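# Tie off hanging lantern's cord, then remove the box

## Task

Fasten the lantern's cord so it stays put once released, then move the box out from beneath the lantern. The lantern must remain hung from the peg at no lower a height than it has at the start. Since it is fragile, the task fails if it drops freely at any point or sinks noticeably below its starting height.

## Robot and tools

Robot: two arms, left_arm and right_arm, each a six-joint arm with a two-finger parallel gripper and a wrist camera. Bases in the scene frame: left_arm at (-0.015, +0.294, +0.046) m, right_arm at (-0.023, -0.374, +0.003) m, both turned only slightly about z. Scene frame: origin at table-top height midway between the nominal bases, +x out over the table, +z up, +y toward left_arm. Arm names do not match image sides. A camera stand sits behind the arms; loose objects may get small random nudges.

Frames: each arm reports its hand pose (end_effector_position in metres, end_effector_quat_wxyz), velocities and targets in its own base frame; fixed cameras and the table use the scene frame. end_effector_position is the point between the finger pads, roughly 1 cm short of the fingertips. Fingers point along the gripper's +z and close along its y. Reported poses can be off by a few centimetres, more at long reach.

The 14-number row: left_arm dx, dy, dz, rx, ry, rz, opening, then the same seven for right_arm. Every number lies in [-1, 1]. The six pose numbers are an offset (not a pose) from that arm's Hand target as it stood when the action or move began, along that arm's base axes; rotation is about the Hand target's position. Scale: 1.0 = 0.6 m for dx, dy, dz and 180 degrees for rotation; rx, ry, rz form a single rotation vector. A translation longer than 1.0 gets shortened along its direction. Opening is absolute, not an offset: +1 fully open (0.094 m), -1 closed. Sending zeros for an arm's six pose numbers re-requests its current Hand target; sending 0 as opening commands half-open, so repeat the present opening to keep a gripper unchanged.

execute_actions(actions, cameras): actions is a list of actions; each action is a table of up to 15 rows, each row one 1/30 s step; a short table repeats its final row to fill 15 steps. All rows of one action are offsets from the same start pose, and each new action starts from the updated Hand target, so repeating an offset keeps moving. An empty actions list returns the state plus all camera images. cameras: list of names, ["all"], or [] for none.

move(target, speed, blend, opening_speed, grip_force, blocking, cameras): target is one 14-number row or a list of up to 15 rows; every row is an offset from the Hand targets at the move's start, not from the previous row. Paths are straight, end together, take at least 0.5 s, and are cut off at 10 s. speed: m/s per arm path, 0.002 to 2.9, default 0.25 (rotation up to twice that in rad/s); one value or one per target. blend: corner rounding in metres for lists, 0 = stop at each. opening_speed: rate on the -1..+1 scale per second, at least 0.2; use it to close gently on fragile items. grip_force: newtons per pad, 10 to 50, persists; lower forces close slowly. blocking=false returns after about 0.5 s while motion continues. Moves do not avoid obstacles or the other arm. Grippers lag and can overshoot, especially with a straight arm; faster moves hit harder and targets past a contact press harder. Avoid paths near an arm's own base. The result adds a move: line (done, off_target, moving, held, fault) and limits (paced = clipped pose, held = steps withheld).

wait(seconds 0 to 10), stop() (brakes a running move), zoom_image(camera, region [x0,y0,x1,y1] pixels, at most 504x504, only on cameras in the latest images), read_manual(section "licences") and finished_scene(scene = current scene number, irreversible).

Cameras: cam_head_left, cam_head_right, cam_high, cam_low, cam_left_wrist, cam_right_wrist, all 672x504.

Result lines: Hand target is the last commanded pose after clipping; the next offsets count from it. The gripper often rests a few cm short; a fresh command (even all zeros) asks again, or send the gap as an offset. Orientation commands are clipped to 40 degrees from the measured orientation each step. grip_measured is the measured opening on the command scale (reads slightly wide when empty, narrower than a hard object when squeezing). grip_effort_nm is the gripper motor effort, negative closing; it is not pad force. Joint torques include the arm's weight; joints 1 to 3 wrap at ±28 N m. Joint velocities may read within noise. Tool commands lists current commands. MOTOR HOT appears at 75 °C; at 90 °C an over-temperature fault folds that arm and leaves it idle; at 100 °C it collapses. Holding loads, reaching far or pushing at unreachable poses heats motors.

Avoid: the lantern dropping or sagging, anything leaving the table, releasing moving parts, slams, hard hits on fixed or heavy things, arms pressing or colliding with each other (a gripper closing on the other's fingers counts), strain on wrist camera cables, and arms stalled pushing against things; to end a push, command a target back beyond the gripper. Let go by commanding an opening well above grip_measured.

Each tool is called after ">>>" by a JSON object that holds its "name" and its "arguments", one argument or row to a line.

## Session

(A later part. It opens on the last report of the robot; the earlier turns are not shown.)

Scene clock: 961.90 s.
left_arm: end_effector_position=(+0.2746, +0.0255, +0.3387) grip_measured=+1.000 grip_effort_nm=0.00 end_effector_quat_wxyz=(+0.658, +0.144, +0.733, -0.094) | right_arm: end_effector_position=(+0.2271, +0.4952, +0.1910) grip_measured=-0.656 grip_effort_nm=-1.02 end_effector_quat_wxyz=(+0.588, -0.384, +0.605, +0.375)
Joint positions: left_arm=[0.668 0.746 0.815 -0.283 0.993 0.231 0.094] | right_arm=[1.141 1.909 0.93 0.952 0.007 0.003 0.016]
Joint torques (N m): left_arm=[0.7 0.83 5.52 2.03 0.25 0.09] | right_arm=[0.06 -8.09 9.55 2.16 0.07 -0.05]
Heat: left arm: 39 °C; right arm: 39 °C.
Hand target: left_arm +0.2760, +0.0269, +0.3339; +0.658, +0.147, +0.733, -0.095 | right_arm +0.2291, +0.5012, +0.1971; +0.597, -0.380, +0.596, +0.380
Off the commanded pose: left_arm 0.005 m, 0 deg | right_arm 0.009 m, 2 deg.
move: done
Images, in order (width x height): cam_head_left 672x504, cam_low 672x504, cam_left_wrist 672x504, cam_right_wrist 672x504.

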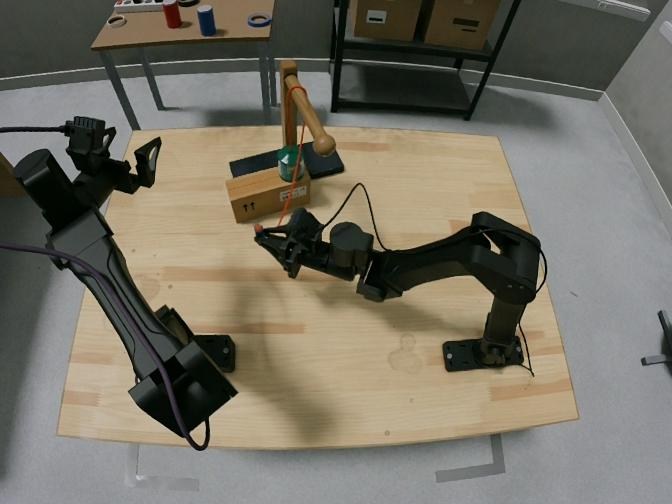

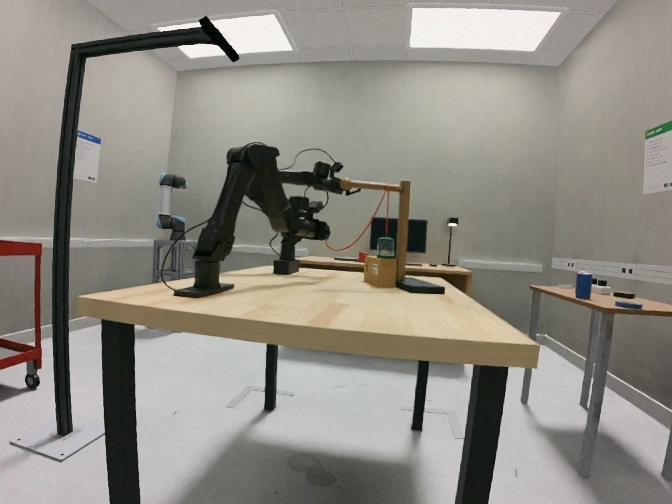

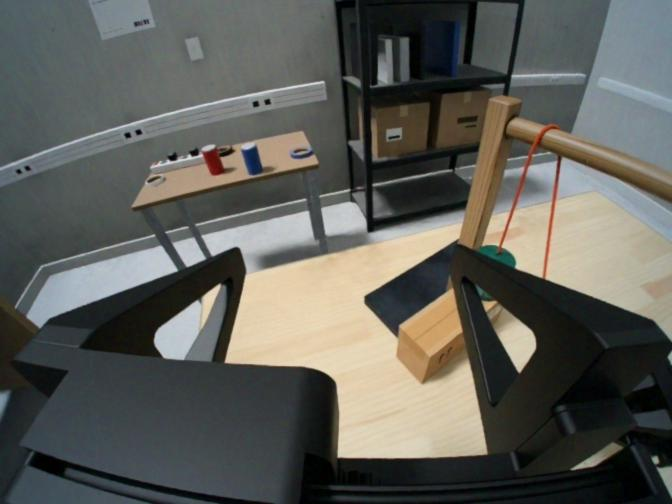

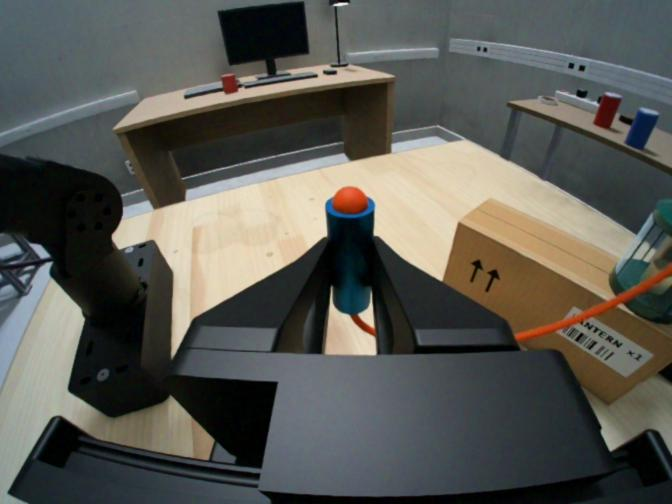

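>>> {"name": "move", "arguments": {
  "target": [
    [0,0,0,0,0,0,1.0,0,0,0.4667,0,0,0,-0.75],
    [0,0,0,0,0,0,1.0,0.1658,-0.0685,0.4998,0,0,-0.0556,-0.75],
    [0,0,0,0,0,0,1.0,0.263,-0.303,0.4665,0,0,-0.1389,-0.75]
  ],
  "speed": 0.25,
  "blend": [0.04,0.04,0],
  "cameras": ["cam_left_wrist", "cam_right_wrist", "cam_head_left", "cam_high"]
}}

Scene clock: 983.07 s.
left_arm: end_effector_position=(+0.2746, +0.0255, +0.3387) grip_measured=+1.000 grip_effort_nm=0.00 end_effector_quat_wxyz=(+0.658, +0.144, +0.733, -0.094) | right_arm: end_effector_position=(+0.3948, +0.3217, +0.4664) grip_measured=-0.656 grip_effort_nm=-1.02 end_effector_quat_wxyz=(+0.655, -0.240, +0.677, +0.235)
Joint positions: left_arm=[0.668 0.746 0.815 -0.283 0.993 0.231 0.094] | right_arm=[0.68 1.585 1.718 -0.165 -0.005 0.003 0.016]
Joint torques (N m): left_arm=[0.64 0.8 5.48 2.04 0.26 0.09] | right_arm=[0.29 -9.8 6.95 2.19 -0.08 -0.05]
Heat: left arm: 39 °C; right arm: 39 °C.
Hand target: left_arm +0.2760, +0.0269, +0.3339; +0.658, +0.147, +0.733, -0.095 | right_arm +0.3869, +0.3195, +0.4770; +0.665, -0.242, +0.665, +0.241
Off the commanded pose: left_arm 0.005 m, 0 deg | right_arm 0.013 m, 2 deg.
move: off_target (right_arm)
Images, in order (width x height): cam_head_left 672x504, cam_high 672x504, cam_left_wrist 672x504, cam_right_wrist 672x504.

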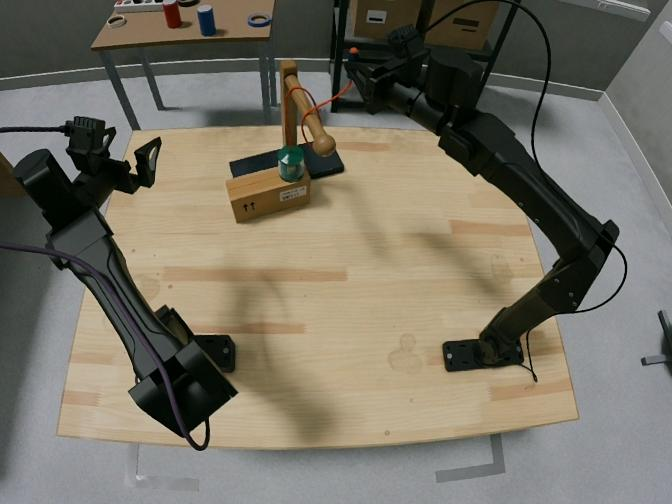

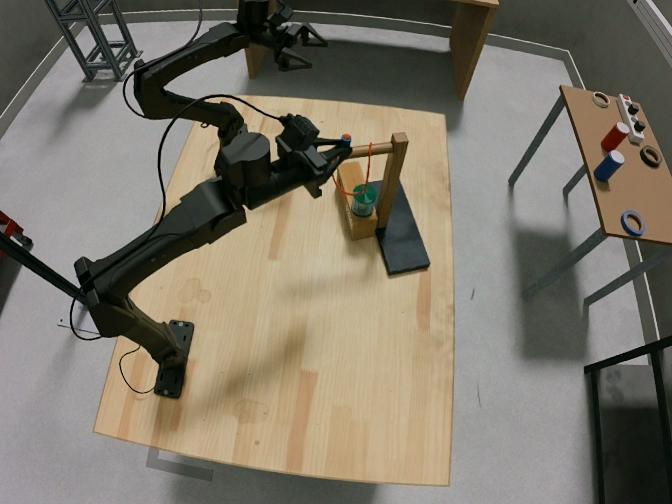

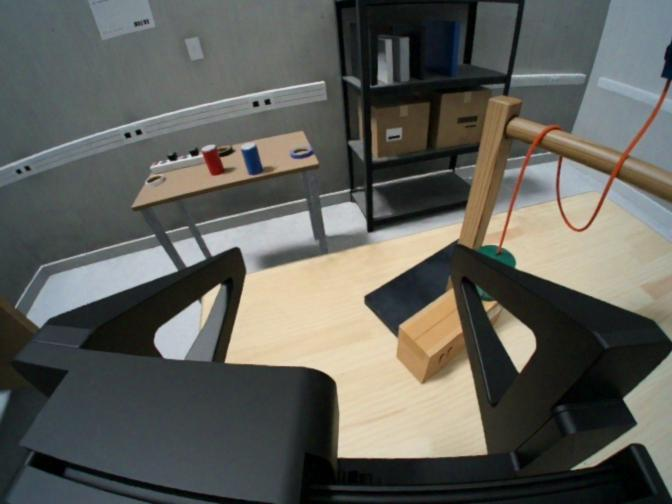

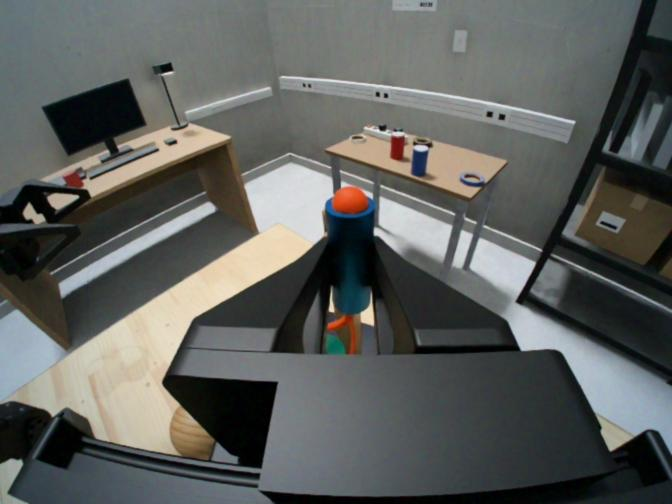

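>>> {"name": "move", "arguments": {
  "target": [
    [0,0,0,0,0,0,1.0,0.0827,-0.0512,-0.05,0,0,-0.0333,-0.75],
    [0,0,0,0,0,0,1.0,0.065,-0.1343,-0.4333,0,0,-0.0611,-0.75]
  ],
  "speed": 0.2,
  "blend": [0.03,0],
  "cameras": ["cam_left_wrist", "cam_right_wrist", "cam_head_left", "cam_high"]
}}

Scene clock: 1005.33 s.
left_arm: end_effector_position=(+0.2746, +0.0255, +0.3387) grip_measured=+1.000 grip_effort_nm=0.01 end_effector_quat_wxyz=(+0.658, +0.144, +0.733, -0.094) | right_arm: end_effector_position=(+0.4224, +0.2427, +0.2180) grip_measured=-0.656 grip_effort_nm=-1.02 end_effector_quat_wxyz=(+0.680, -0.182, +0.686, +0.182)
Joint positions: left_arm=[0.668 0.746 0.815 -0.283 0.993 0.231 0.094] | right_arm=[0.518 1.657 0.721 0.928 -0.004 0.002 0.016]
Joint torques (N m): left_arm=[0.69 0.73 5.5 2.03 0.25 0.09] | right_arm=[-0.59 -6.26 7.17 2.18 0.14 -0.06]
Heat: left arm: 38 °C; right arm: 41 °C.
Hand target: left_arm +0.2760, +0.0269, +0.3339; +0.658, +0.147, +0.733, -0.095 | right_arm +0.4259, +0.2390, +0.2171; +0.685, -0.177, +0.685, +0.177
Off the commanded pose: left_arm 0.005 m, 0 deg | right_arm 0.005 m, 1 deg.
move: done
Images, in order (width x height): cam_head_left 672x504, cam_high 672x504, cam_left_wrist 672x504, cam_right_wrist 672x504.

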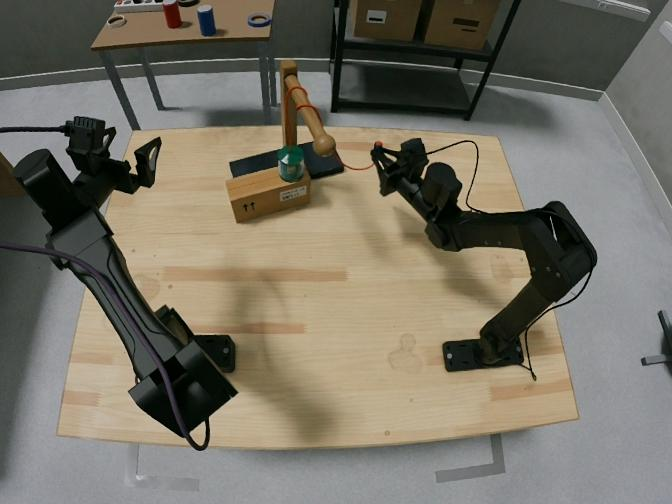

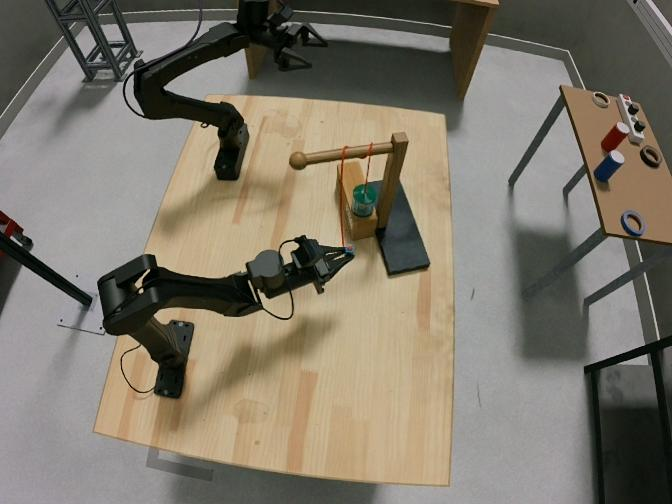

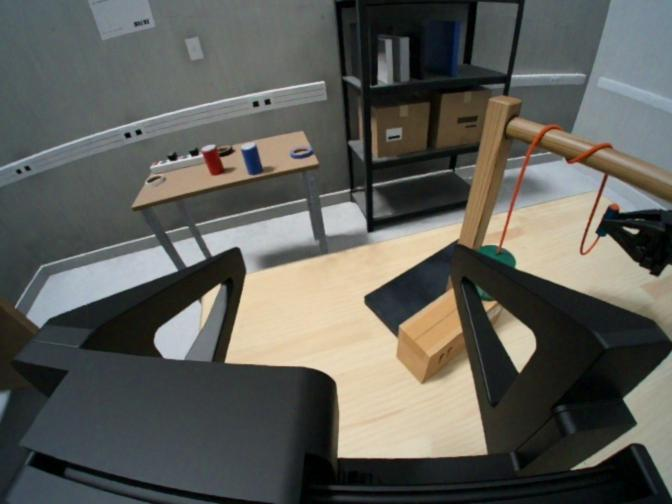

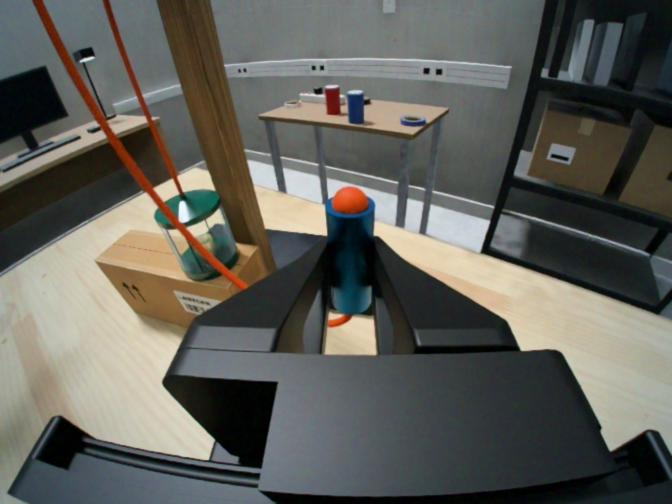

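>>> {"name": "zoom_image", "arguments": {
  "camera": "cam_left_wrist",
  "region": [460, 80, 672, 280]
}}

>>> {"name": "zoom_image", "arguments": {
  "camera": "cam_high",
  "region": [270, 110, 450, 270]
}}

Scaled by 2.377 from the camera's 672x504 image, which has a finer 960x720 frame.

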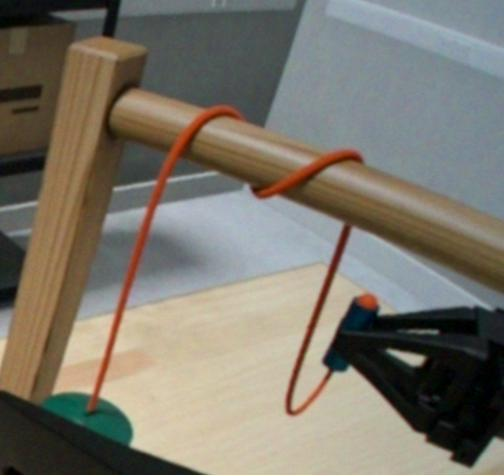

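Scaled by 2.800 from the camera's 672x504 image, which has a finer 960x720 frame.

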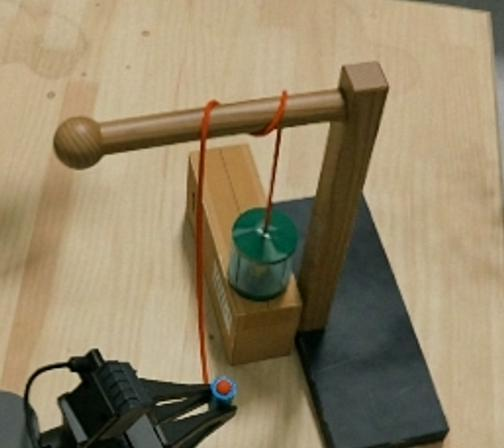

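>>> {"name": "move", "arguments": {
  "target": [0,0,0,0,0,0,1.0,0.0497,-0.034,-0.0835,0,0,-0.0167,-0.75],
  "speed": 0.12,
  "cameras": ["cam_left_wrist", "cam_right_wrist", "cam_high"]
}}

>>> {"name": "zoom_image", "arguments": {
  "camera": "cam_left_wrist",
  "region": [460, 80, 672, 280]
}}

Scene clock: 1033.30 s.
left_arm: end_effector_position=(+0.2746, +0.0255, +0.3387) grip_measured=+1.000 grip_effort_nm=0.00 end_effector_quat_wxyz=(+0.658, +0.144, +0.733, -0.094) | right_arm: end_effector_position=(+0.4531, +0.2206, +0.1702) grip_measured=-0.656 grip_effort_nm=-1.02 end_effector_quat_wxyz=(+0.688, -0.159, +0.690, +0.161)
Joint positions: left_arm=[0.668 0.746 0.815 -0.283 0.993 0.231 0.094] | right_arm=[0.448 1.875 0.721 1.151 -0.009 0.002 0.016]
Joint torques (N m): left_arm=[0.61 0.76 5.48 2.02 0.24 0.08] | right_arm=[-0.66 -6.99 6.52 2.13 -0.02 -0.06]
Heat: left arm: 38 °C; right arm: 39 °C.
Hand target: left_arm +0.2760, +0.0269, +0.3339; +0.658, +0.147, +0.733, -0.095 | right_arm +0.4558, +0.2185, +0.1671; +0.689, -0.159, +0.689, +0.159
Off the commanded pose: left_arm 0.005 m, 0 deg | right_arm 0.005 m, 0 deg.
move: done
Images, in order (width x height): cam_high 672x504, cam_left_wrist 672x504, cam_right_wrist 672x504.

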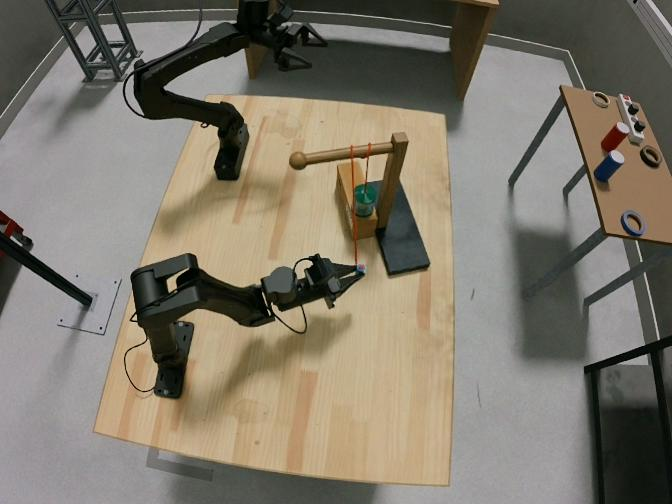

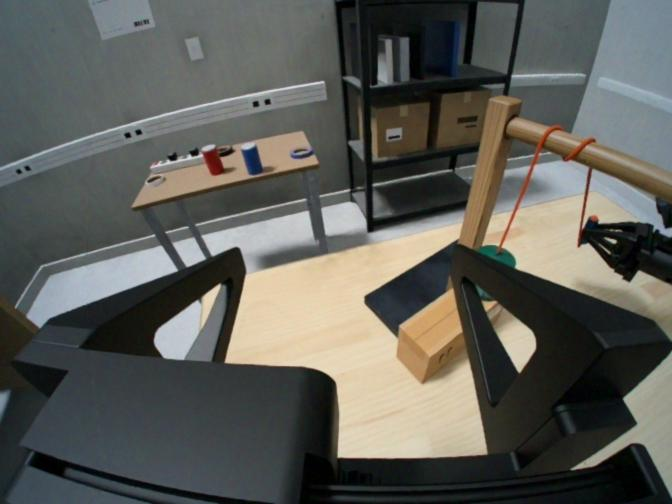

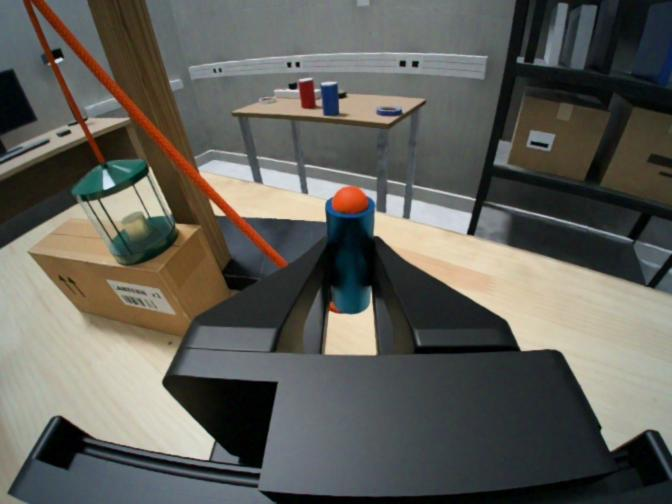

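Scaled by 2.377 from the camera's 672x504 image, which has a finer 960x720 frame.

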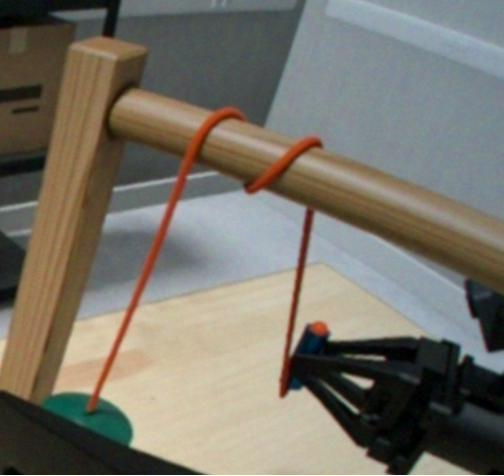

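>>> {"name": "move", "arguments": {
  "target": [0,0,0,0,0,0,1.0,0.0167,-0.0333,-0.0333,0,0,0,-0.75],
  "speed": 0.06,
  "cameras": ["cam_left_wrist", "cam_right_wrist"]
}}

>>> {"name": "zoom_image", "arguments": {
  "camera": "cam_left_wrist",
  "region": [460, 80, 672, 280]
}}

Scene clock: 1047.53 s.
left_arm: end_effector_position=(+0.2746, +0.0255, +0.3387) grip_measured=+1.000 grip_effort_nm=0.00 end_effector_quat_wxyz=(+0.658, +0.144, +0.733, -0.094) | right_arm: end_effector_position=(+0.4617, +0.2076, +0.1672) grip_measured=-0.656 grip_effort_nm=-1.02 end_effector_quat_wxyz=(+0.704, -0.165, +0.669, +0.171)
Joint positions: left_arm=[0.668 0.746 0.815 -0.283 0.993 0.231 0.094] | right_arm=[0.388 1.945 0.721 1.275 -0.092 0.002 0.016]
Joint torques (N m): left_arm=[0.64 0.8 5.48 2.03 0.26 0.09] | right_arm=[-1.29 -6.68 4.94 1.78 0.16 -0.05]
Heat: left arm: 38 °C; right arm: 39 °C.
Hand target: left_arm +0.2760, +0.0269, +0.3339; +0.658, +0.147, +0.733, -0.095 | right_arm +0.4658, +0.1986, +0.1471; +0.689, -0.159, +0.689, +0.159
Off the commanded pose: left_arm 0.005 m, 0 deg | right_arm 0.022 m, 3 deg.
move: off_target (right_arm)
Images, in order (width x height): cam_left_wrist 672x504, cam_right_wrist 672x504.

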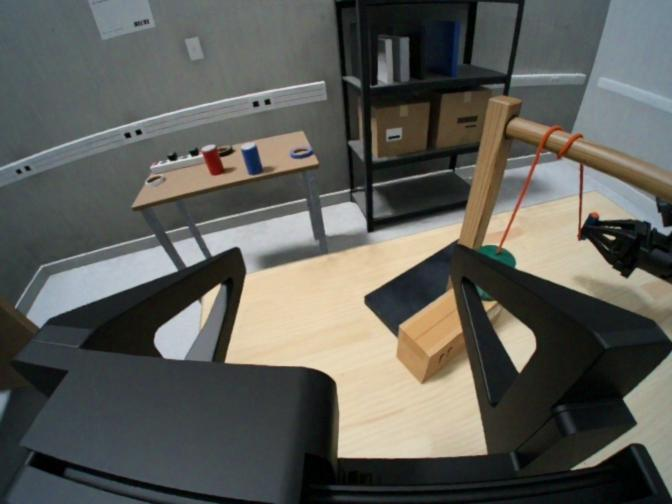

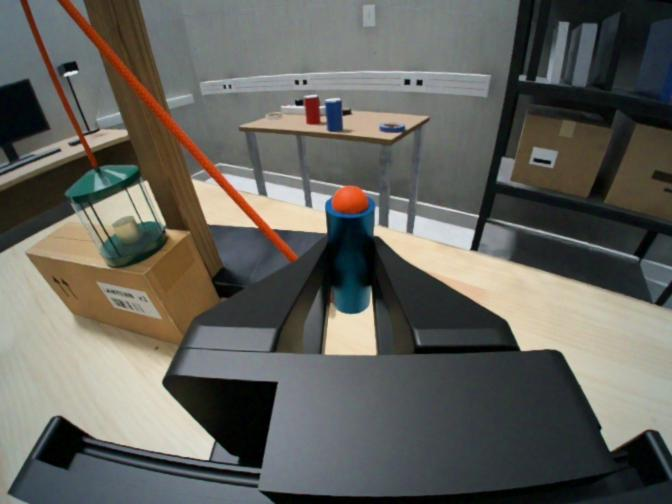

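Scaled by 2.377 from the camera's 672x504 image, which has a finer 960x720 frame.

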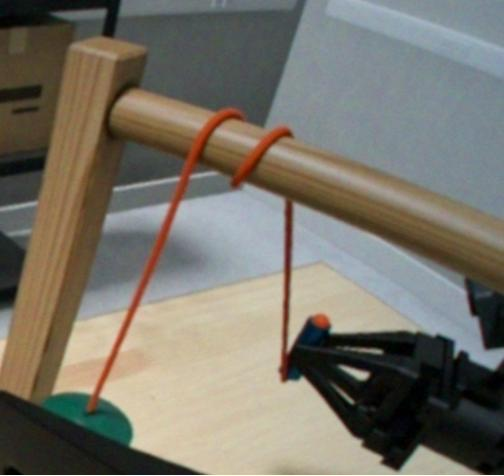

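>>> {"name": "move", "arguments": {
  "target": [
    [0,0,0,0,0,0,1.0,-0.3305,0.287,0.0665,0,0,0.1583,-0.75],
    [0,0,0,0,0,0,1.0,-0.3617,0.4708,0.1665,0,0,0.2028,-0.75],
    [0,0,0,0,0,0,1.0,-0.3617,0.4708,0.5165,0,0,0.2028,-0.75],
    [0,0,0,0,0,0,1.0,-0.2123,0.419,0.5332,0,0,0.15,-0.75],
    [0,0,0,0,0,0,1.0,-0.1148,0.2012,0.5165,0,0,0.0711,-0.75]
  ],
  "speed": 0.25,
  "blend": [0.03,0.03,0.03,0.03,0],
  "cameras": ["cam_left_wrist", "cam_right_wrist", "cam_high"]
}}

>>> {"name": "zoom_image", "arguments": {
  "camera": "cam_left_wrist",
  "region": [460, 60, 672, 280]
}}

Scene clock: 1098.83 s.
left_arm: end_effector_position=(+0.2746, +0.0255, +0.3387) grip_measured=+1.000 grip_effort_nm=0.01 end_effector_quat_wxyz=(+0.658, +0.144, +0.733, -0.094) | right_arm: end_effector_position=(+0.4051, +0.3218, +0.4458) grip_measured=-0.656 grip_effort_nm=-1.02 end_effector_quat_wxyz=(+0.657, -0.234, +0.679, +0.228)
Joint positions: left_arm=[0.668 0.746 0.815 -0.283 0.993 0.231 0.094] | right_arm=[0.671 1.589 1.635 -0.078 0.004 0.002 0.016]
Joint torques (N m): left_arm=[0.62 0.83 5.5 2.03 0.26 0.07] | right_arm=[0.36 -10.39 7.09 2.17 -0.08 -0.03]
Heat: left arm: 38 °C; right arm: 40 °C.
Hand target: left_arm +0.2760, +0.0269, +0.3339; +0.658, +0.147, +0.733, -0.095 | right_arm +0.3968, +0.3193, +0.4571; +0.667, -0.235, +0.667, +0.235
Off the commanded pose: left_arm 0.005 m, 0 deg | right_arm 0.014 m, 2 deg.
move: off_target (right_arm)
Images, in order (width x height): cam_high 672x504, cam_left_wrist 672x504, cam_right_wrist 672x504.

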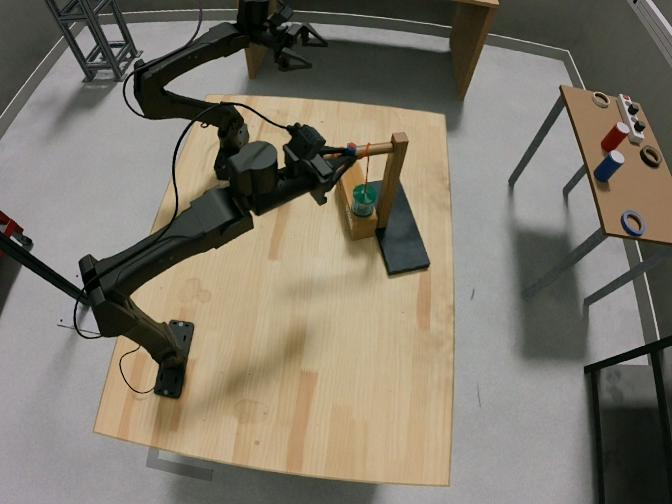

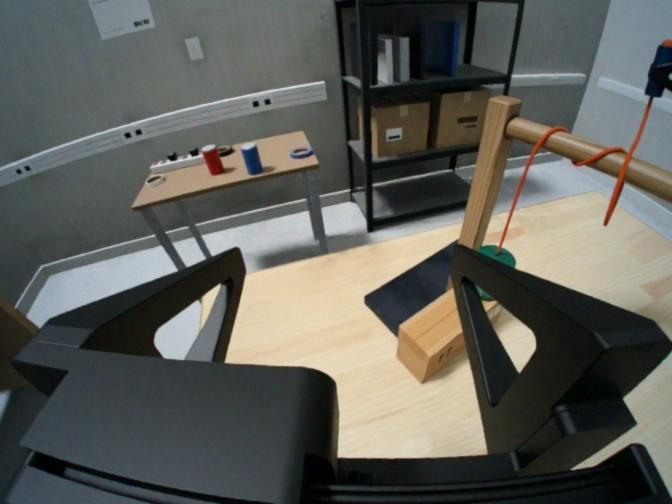

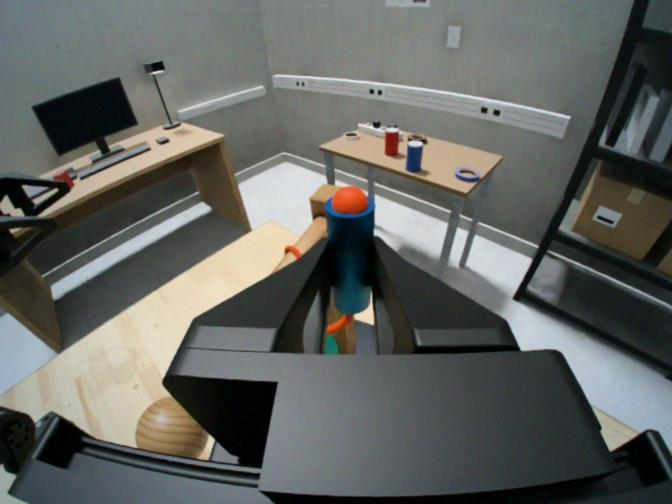

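Scaled by 2.291 from the camera's 672x504 image, which has a finer 960x720 frame.

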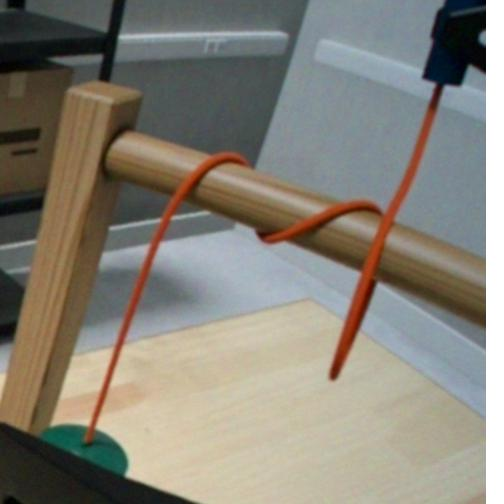

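>>> {"name": "move", "arguments": {
  "target": [
    [0,0,0,0,0,0,1.0,0.1,-0.0178,-0.0335,0,0,-0.0267,-0.75],
    [0,0,0,0,0,0,1.0,0.0992,-0.0845,-0.3168,0,0,-0.0461,-0.75]
  ],
  "speed": 0.2,
  "blend": [0.02,0],
  "cameras": ["cam_left_wrist", "cam_right_wrist", "cam_head_right"]
}}

>>> {"name": "zoom_image", "arguments": {
  "camera": "cam_left_wrist",
  "region": [460, 60, 672, 280]
}}

Scene clock: 1121.67 s.
left_arm: end_effector_position=(+0.2746, +0.0255, +0.3387) grip_measured=+1.000 grip_effort_nm=0.00 end_effector_quat_wxyz=(+0.658, +0.144, +0.733, -0.094) | right_arm: end_effector_position=(+0.4531, +0.2710, +0.2751) grip_measured=-0.656 grip_effort_nm=-1.02 end_effector_quat_wxyz=(+0.684, -0.187, +0.680, +0.189)
Joint positions: left_arm=[0.668 0.746 0.815 -0.283 0.993 0.231 0.094] | right_arm=[0.537 1.681 1 0.688 -0.001 0.002 0.016]
Joint torques (N m): left_arm=[0.62 0.8 5.5 2.02 0.25 0.08] | right_arm=[-0.62 -6.95 7.24 2.14 0.02 -0.04]
Heat: left arm: 38 °C; right arm: 40 °C.
Hand target: left_arm +0.2760, +0.0269, +0.3339; +0.658, +0.147, +0.733, -0.095 | right_arm +0.4564, +0.2686, +0.2667; +0.682, -0.186, +0.682, +0.185
Off the commanded pose: left_arm 0.005 m, 0 deg | right_arm 0.009 m, 1 deg.
move: done
Images, in order (width x height): cam_head_right 672x504, cam_left_wrist 672x504, cam_right_wrist 672x504.

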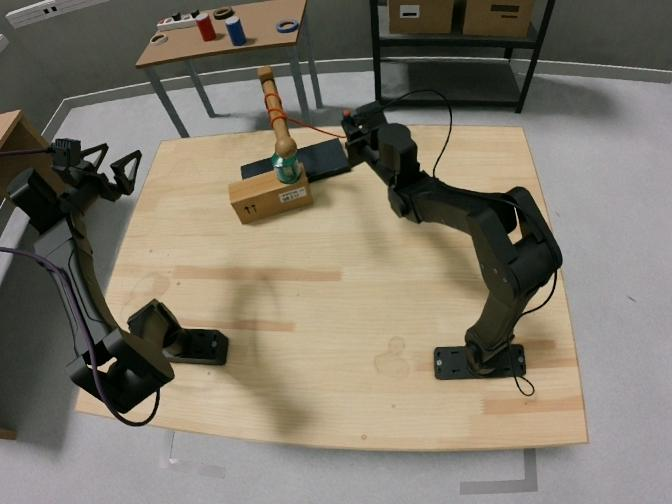

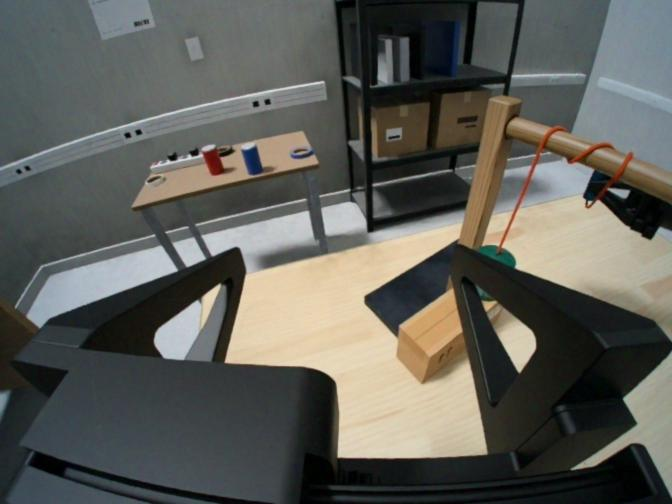

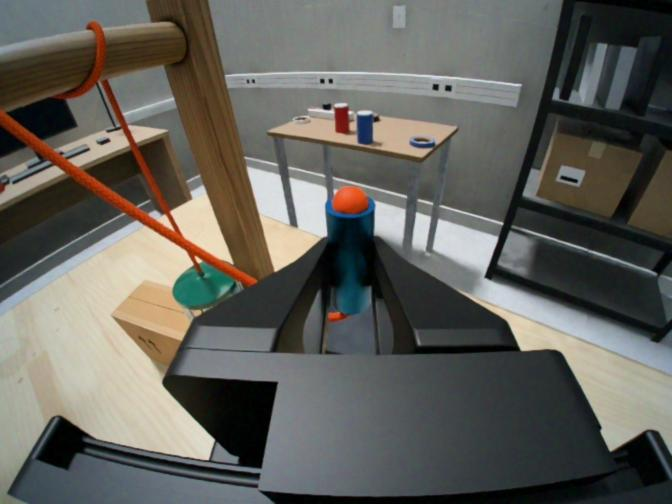

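Scaled by 2.291 from the camera's 672x504 image, which has a finer 960x720 frame.

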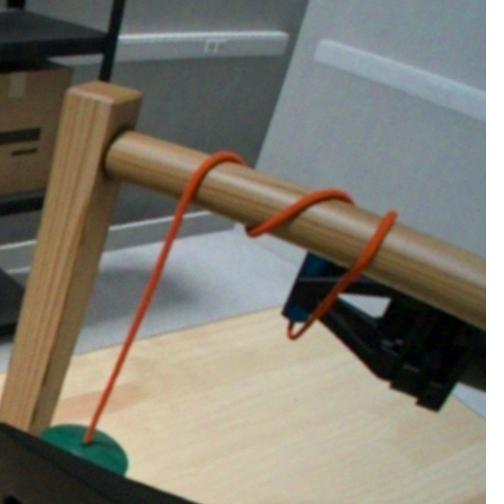

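>>> {"name": "zoom_image", "arguments": {
  "camera": "cam_head_right",
  "region": [220, 50, 400, 220]
}}

>>> {"name": "zoom_image", "arguments": {
  "camera": "cam_left_wrist",
  "region": [540, 100, 672, 230]
}}

Scaled by 2.800 from the camera's 672x504 image, which has a finer 960x720 frame.

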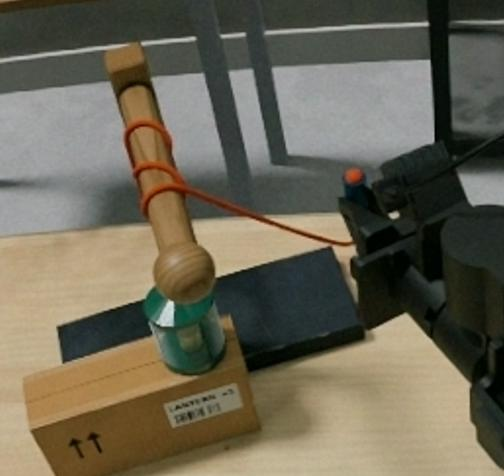

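Scaled by 3.818 from the camera's 672x504 image, which has a finer 960x720 frame.

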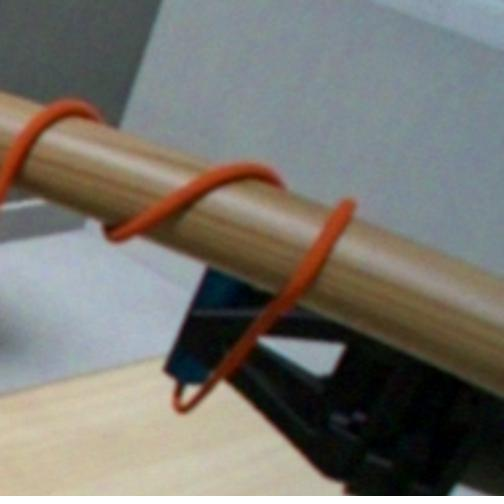

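>>> {"name": "move", "arguments": {
  "target": [0,0,0,0,0,0,1.0,0.0163,-0.017,-0.0828,0,0,0,-0.75],
  "speed": 0.06,
  "cameras": ["cam_left_wrist", "cam_right_wrist", "cam_head_right"]
}}

>>> {"name": "zoom_image", "arguments": {
  "camera": "cam_left_wrist",
  "region": [460, 80, 672, 280]
}}

>>> {"name": "zoom_image", "arguments": {
  "camera": "cam_head_right",
  "region": [220, 50, 400, 220]
}}

Scene clock: 1182.10 s.
left_arm: end_effector_position=(+0.2746, +0.0255, +0.3387) grip_measured=+1.000 grip_effort_nm=0.00 end_effector_quat_wxyz=(+0.658, +0.144, +0.733, -0.094) | right_arm: end_effector_position=(+0.4583, +0.2690, +0.2453) grip_measured=-0.656 grip_effort_nm=-1.02 end_effector_quat_wxyz=(+0.702, -0.192, +0.654, +0.205)
Joint positions: left_arm=[0.668 0.746 0.815 -0.283 0.993 0.231 0.094] | right_arm=[0.508 1.79 0.921 0.939 -0.062 0.002 0.016]
Joint torques (N m): left_arm=[0.58 0.83 5.52 2.03 0.23 0.1] | right_arm=[-1.52 -6.72 5.72 1.64 0.26 -0.05]
Heat: left arm: 38 °C; right arm: 42 °C.
Hand target: left_arm +0.2760, +0.0269, +0.3339; +0.658, +0.147, +0.733, -0.095 | right_arm +0.4662, +0.2583, +0.2171; +0.682, -0.186, +0.682, +0.185
Off the commanded pose: left_arm 0.005 m, 0 deg | right_arm 0.031 m, 5 deg.
move: off_target (right_arm)
Images, in order (width x height): cam_head_right 672x504, cam_left_wrist 672x504, cam_right_wrist 672x504.

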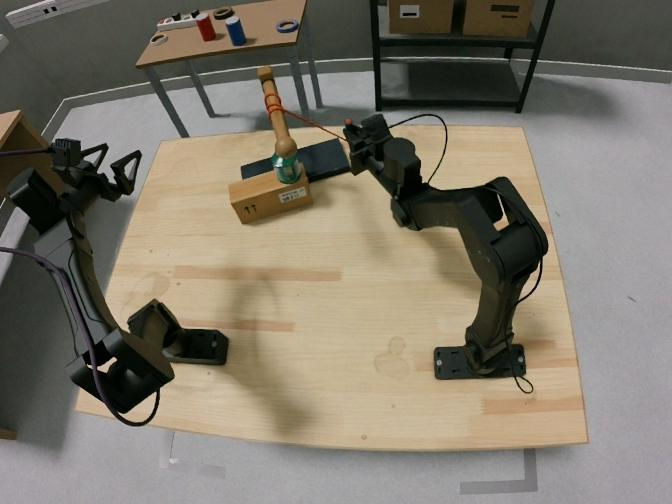

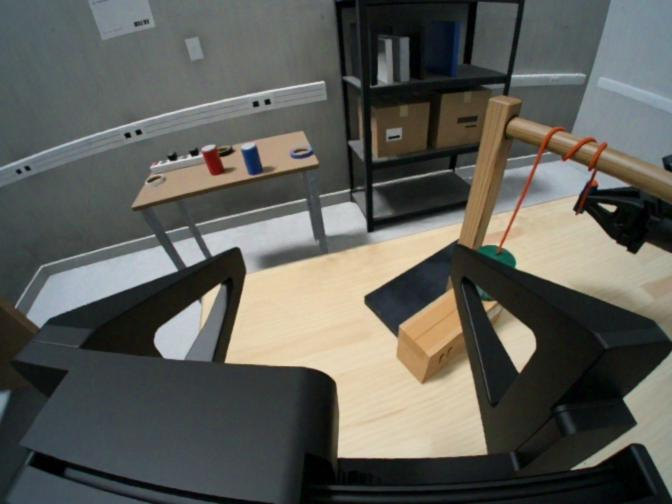

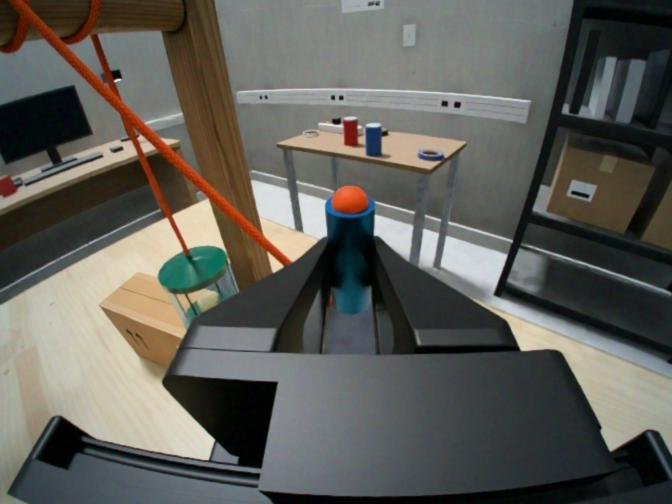

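Scaled by 2.377 from the camera's 672x504 image, which has a finer 960x720 frame.

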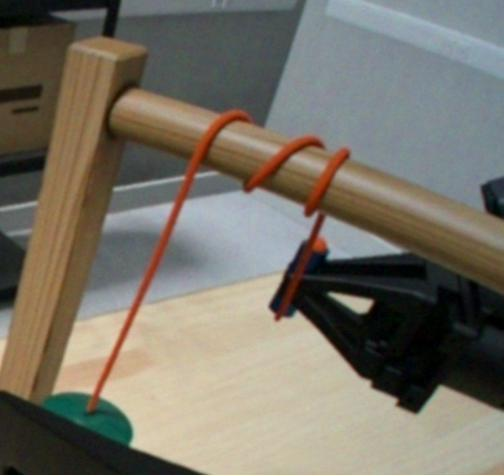

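Scaled by 2.800 from the camera's 672x504 image, which has a finer 960x720 frame.

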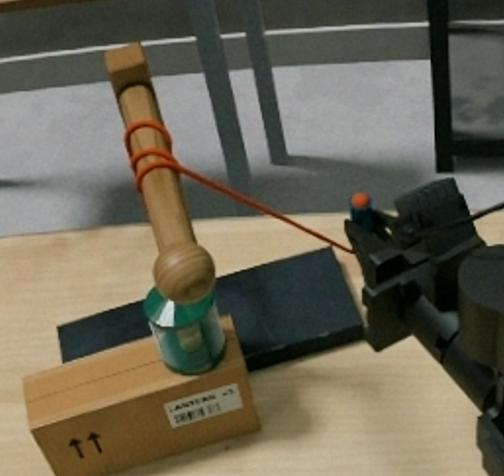

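>>> {"name": "move", "arguments": {
  "target": [
    [0.0303,-0.1005,-0.3165,0.0922,0.4545,0.0734,1.0,0,0,0,0,0,0,-0.75],
    [0.0303,-0.1005,-0.3165,-0.3096,0.4293,0.4896,1.0,0,0,0,0,0,0,-0.75]
  ],
  "speed": 0.3,
  "blend": 0,
  "cameras": ["cam_left_wrist", "cam_right_wrist", "cam_high", "cam_head_left"]
}}

Scene clock: 1367.87 s.
left_arm: end_effector_position=(+0.2916, -0.0336, +0.1410) grip_measured=+1.000 grip_effort_nm=0.00 end_effector_quat_wxyz=(+0.002, +0.693, -0.721, +0.006) | right_arm: end_effector_position=(+0.4583, +0.2690, +0.2453) grip_measured=-0.656 grip_effort_nm=-1.02 end_effector_quat_wxyz=(+0.702, -0.192, +0.654, +0.205)
Joint positions: left_arm=[-0.111 1.647 1.445 -1.363 0.011 -1.644 0.094] | right_arm=[0.508 1.79 0.921 0.939 -0.062 0.002 0.016]
Joint torques (N m): left_arm=[-0.35 -5.6 8.17 0.14 -0.08 -0.13] | right_arm=[-1.4 -6.71 5.65 1.65 0.26 -0.04]
Heat: left arm: 39 °C; right arm: 39 °C.
Hand target: left_arm +0.2942, -0.0335, +0.1440; +0.000, +0.695, -0.719, +0.000 | right_arm +0.4662, +0.2583, +0.2171; +0.682, -0.186, +0.682, +0.185
Off the commanded pose: left_arm 0.004 m, 1 deg | right_arm 0.031 m, 5 deg.
move: off_target (right_arm)
Images, in order (width x height): cam_head_left 672x504, cam_high 672x504, cam_left_wrist 672x504, cam_right_wrist 672x504.

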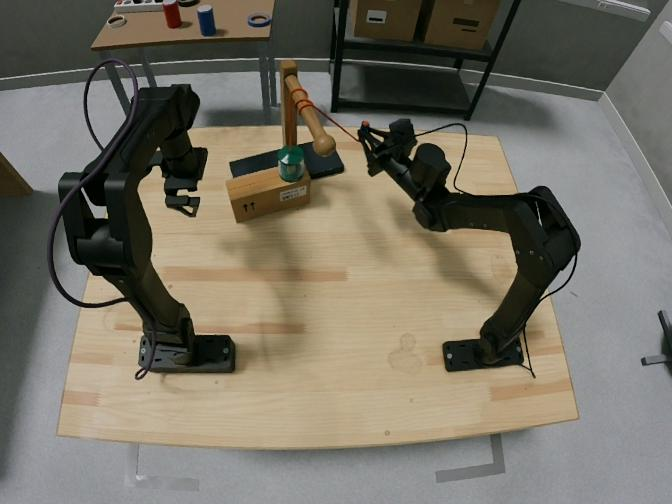

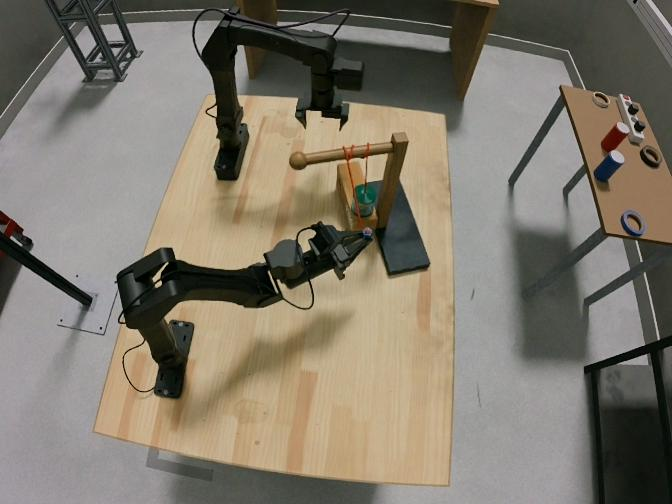

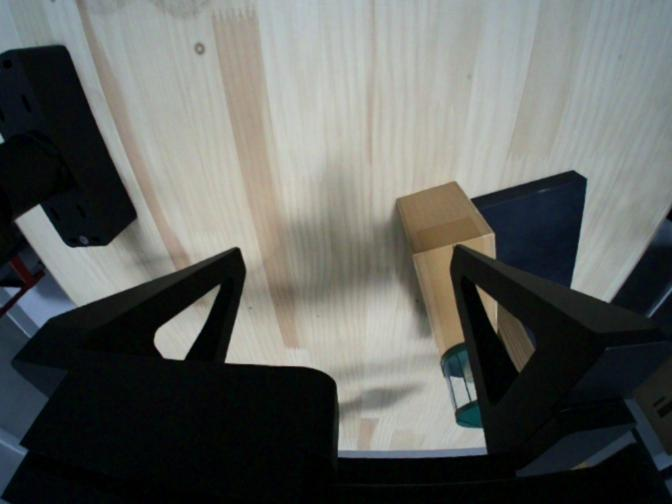

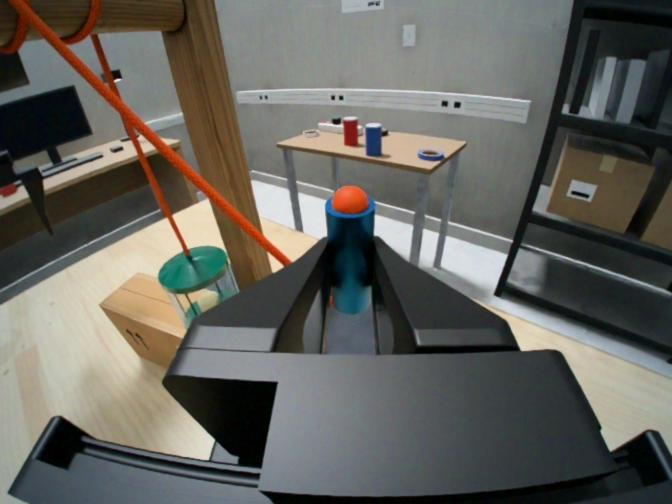

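>>> {"name": "move", "arguments": {
  "target": [0.1093,-0.0855,-0.0233,-0.1111,-0.0117,0.088,1.0,0,0,0,0,0,0,-0.75],
  "speed": 0.2,
  "cameras": ["cam_left_wrist", "cam_high"]
}}

Scene clock: 1479.33 s.
left_arm: end_effector_position=(+0.3499, -0.0846, +0.1306) grip_measured=+1.000 grip_effort_nm=0.00 end_effector_quat_wxyz=(+0.108, +0.773, -0.611, +0.131) | right_arm: end_effector_position=(+0.4583, +0.2690, +0.2453) grip_measured=-0.656 grip_effort_nm=-1.02 end_effector_quat_wxyz=(+0.702, -0.192, +0.654, +0.205)
Joint positions: left_arm=[-0.079 1.795 1.533 -1.206 0.326 -1.901 0.094] | right_arm=[0.508 1.79 0.921 0.939 -0.062 0.002 0.016]
Joint torques (N m): left_arm=[0.53 -6.6 8.2 0.65 0.26 -0.12] | right_arm=[-1.58 -6.71 5.7 1.68 0.27 -0.06]
Heat: left arm: 43 °C; right arm: 39 °C.
Hand target: left_arm +0.3598, -0.0847, +0.1301; +0.107, +0.776, -0.606, +0.138 | right_arm +0.4662, +0.2583, +0.2171; +0.682, -0.186, +0.682, +0.185
Off the commanded pose: left_arm 0.010 m, 1 deg | right_arm 0.031 m, 5 deg.
move: off_target (right_arm)
Images, in order (width x height): cam_high 672x504, cam_left_wrist 672x504.

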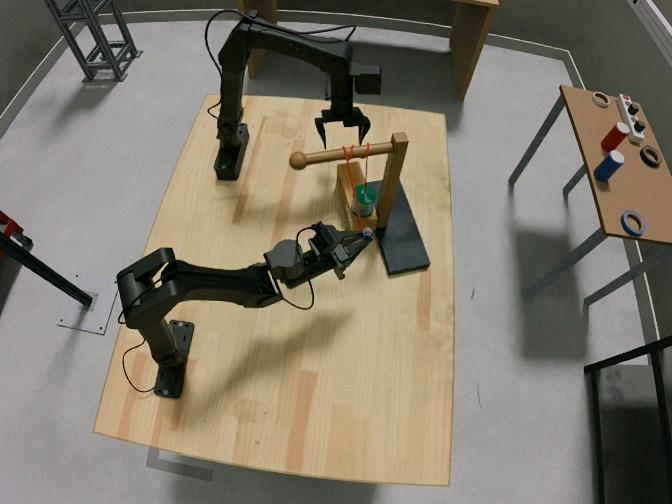

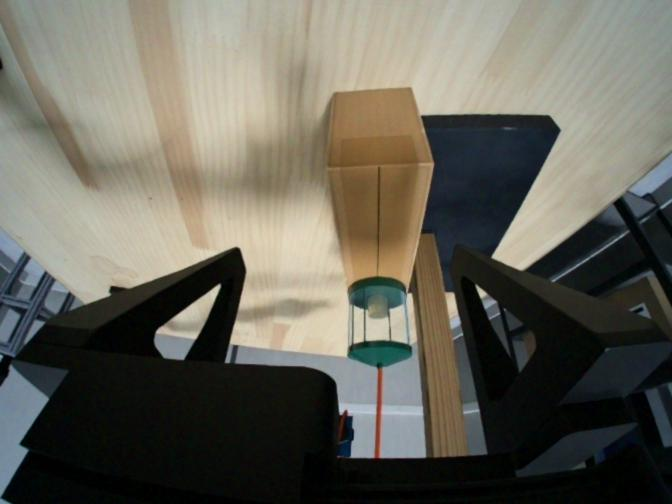

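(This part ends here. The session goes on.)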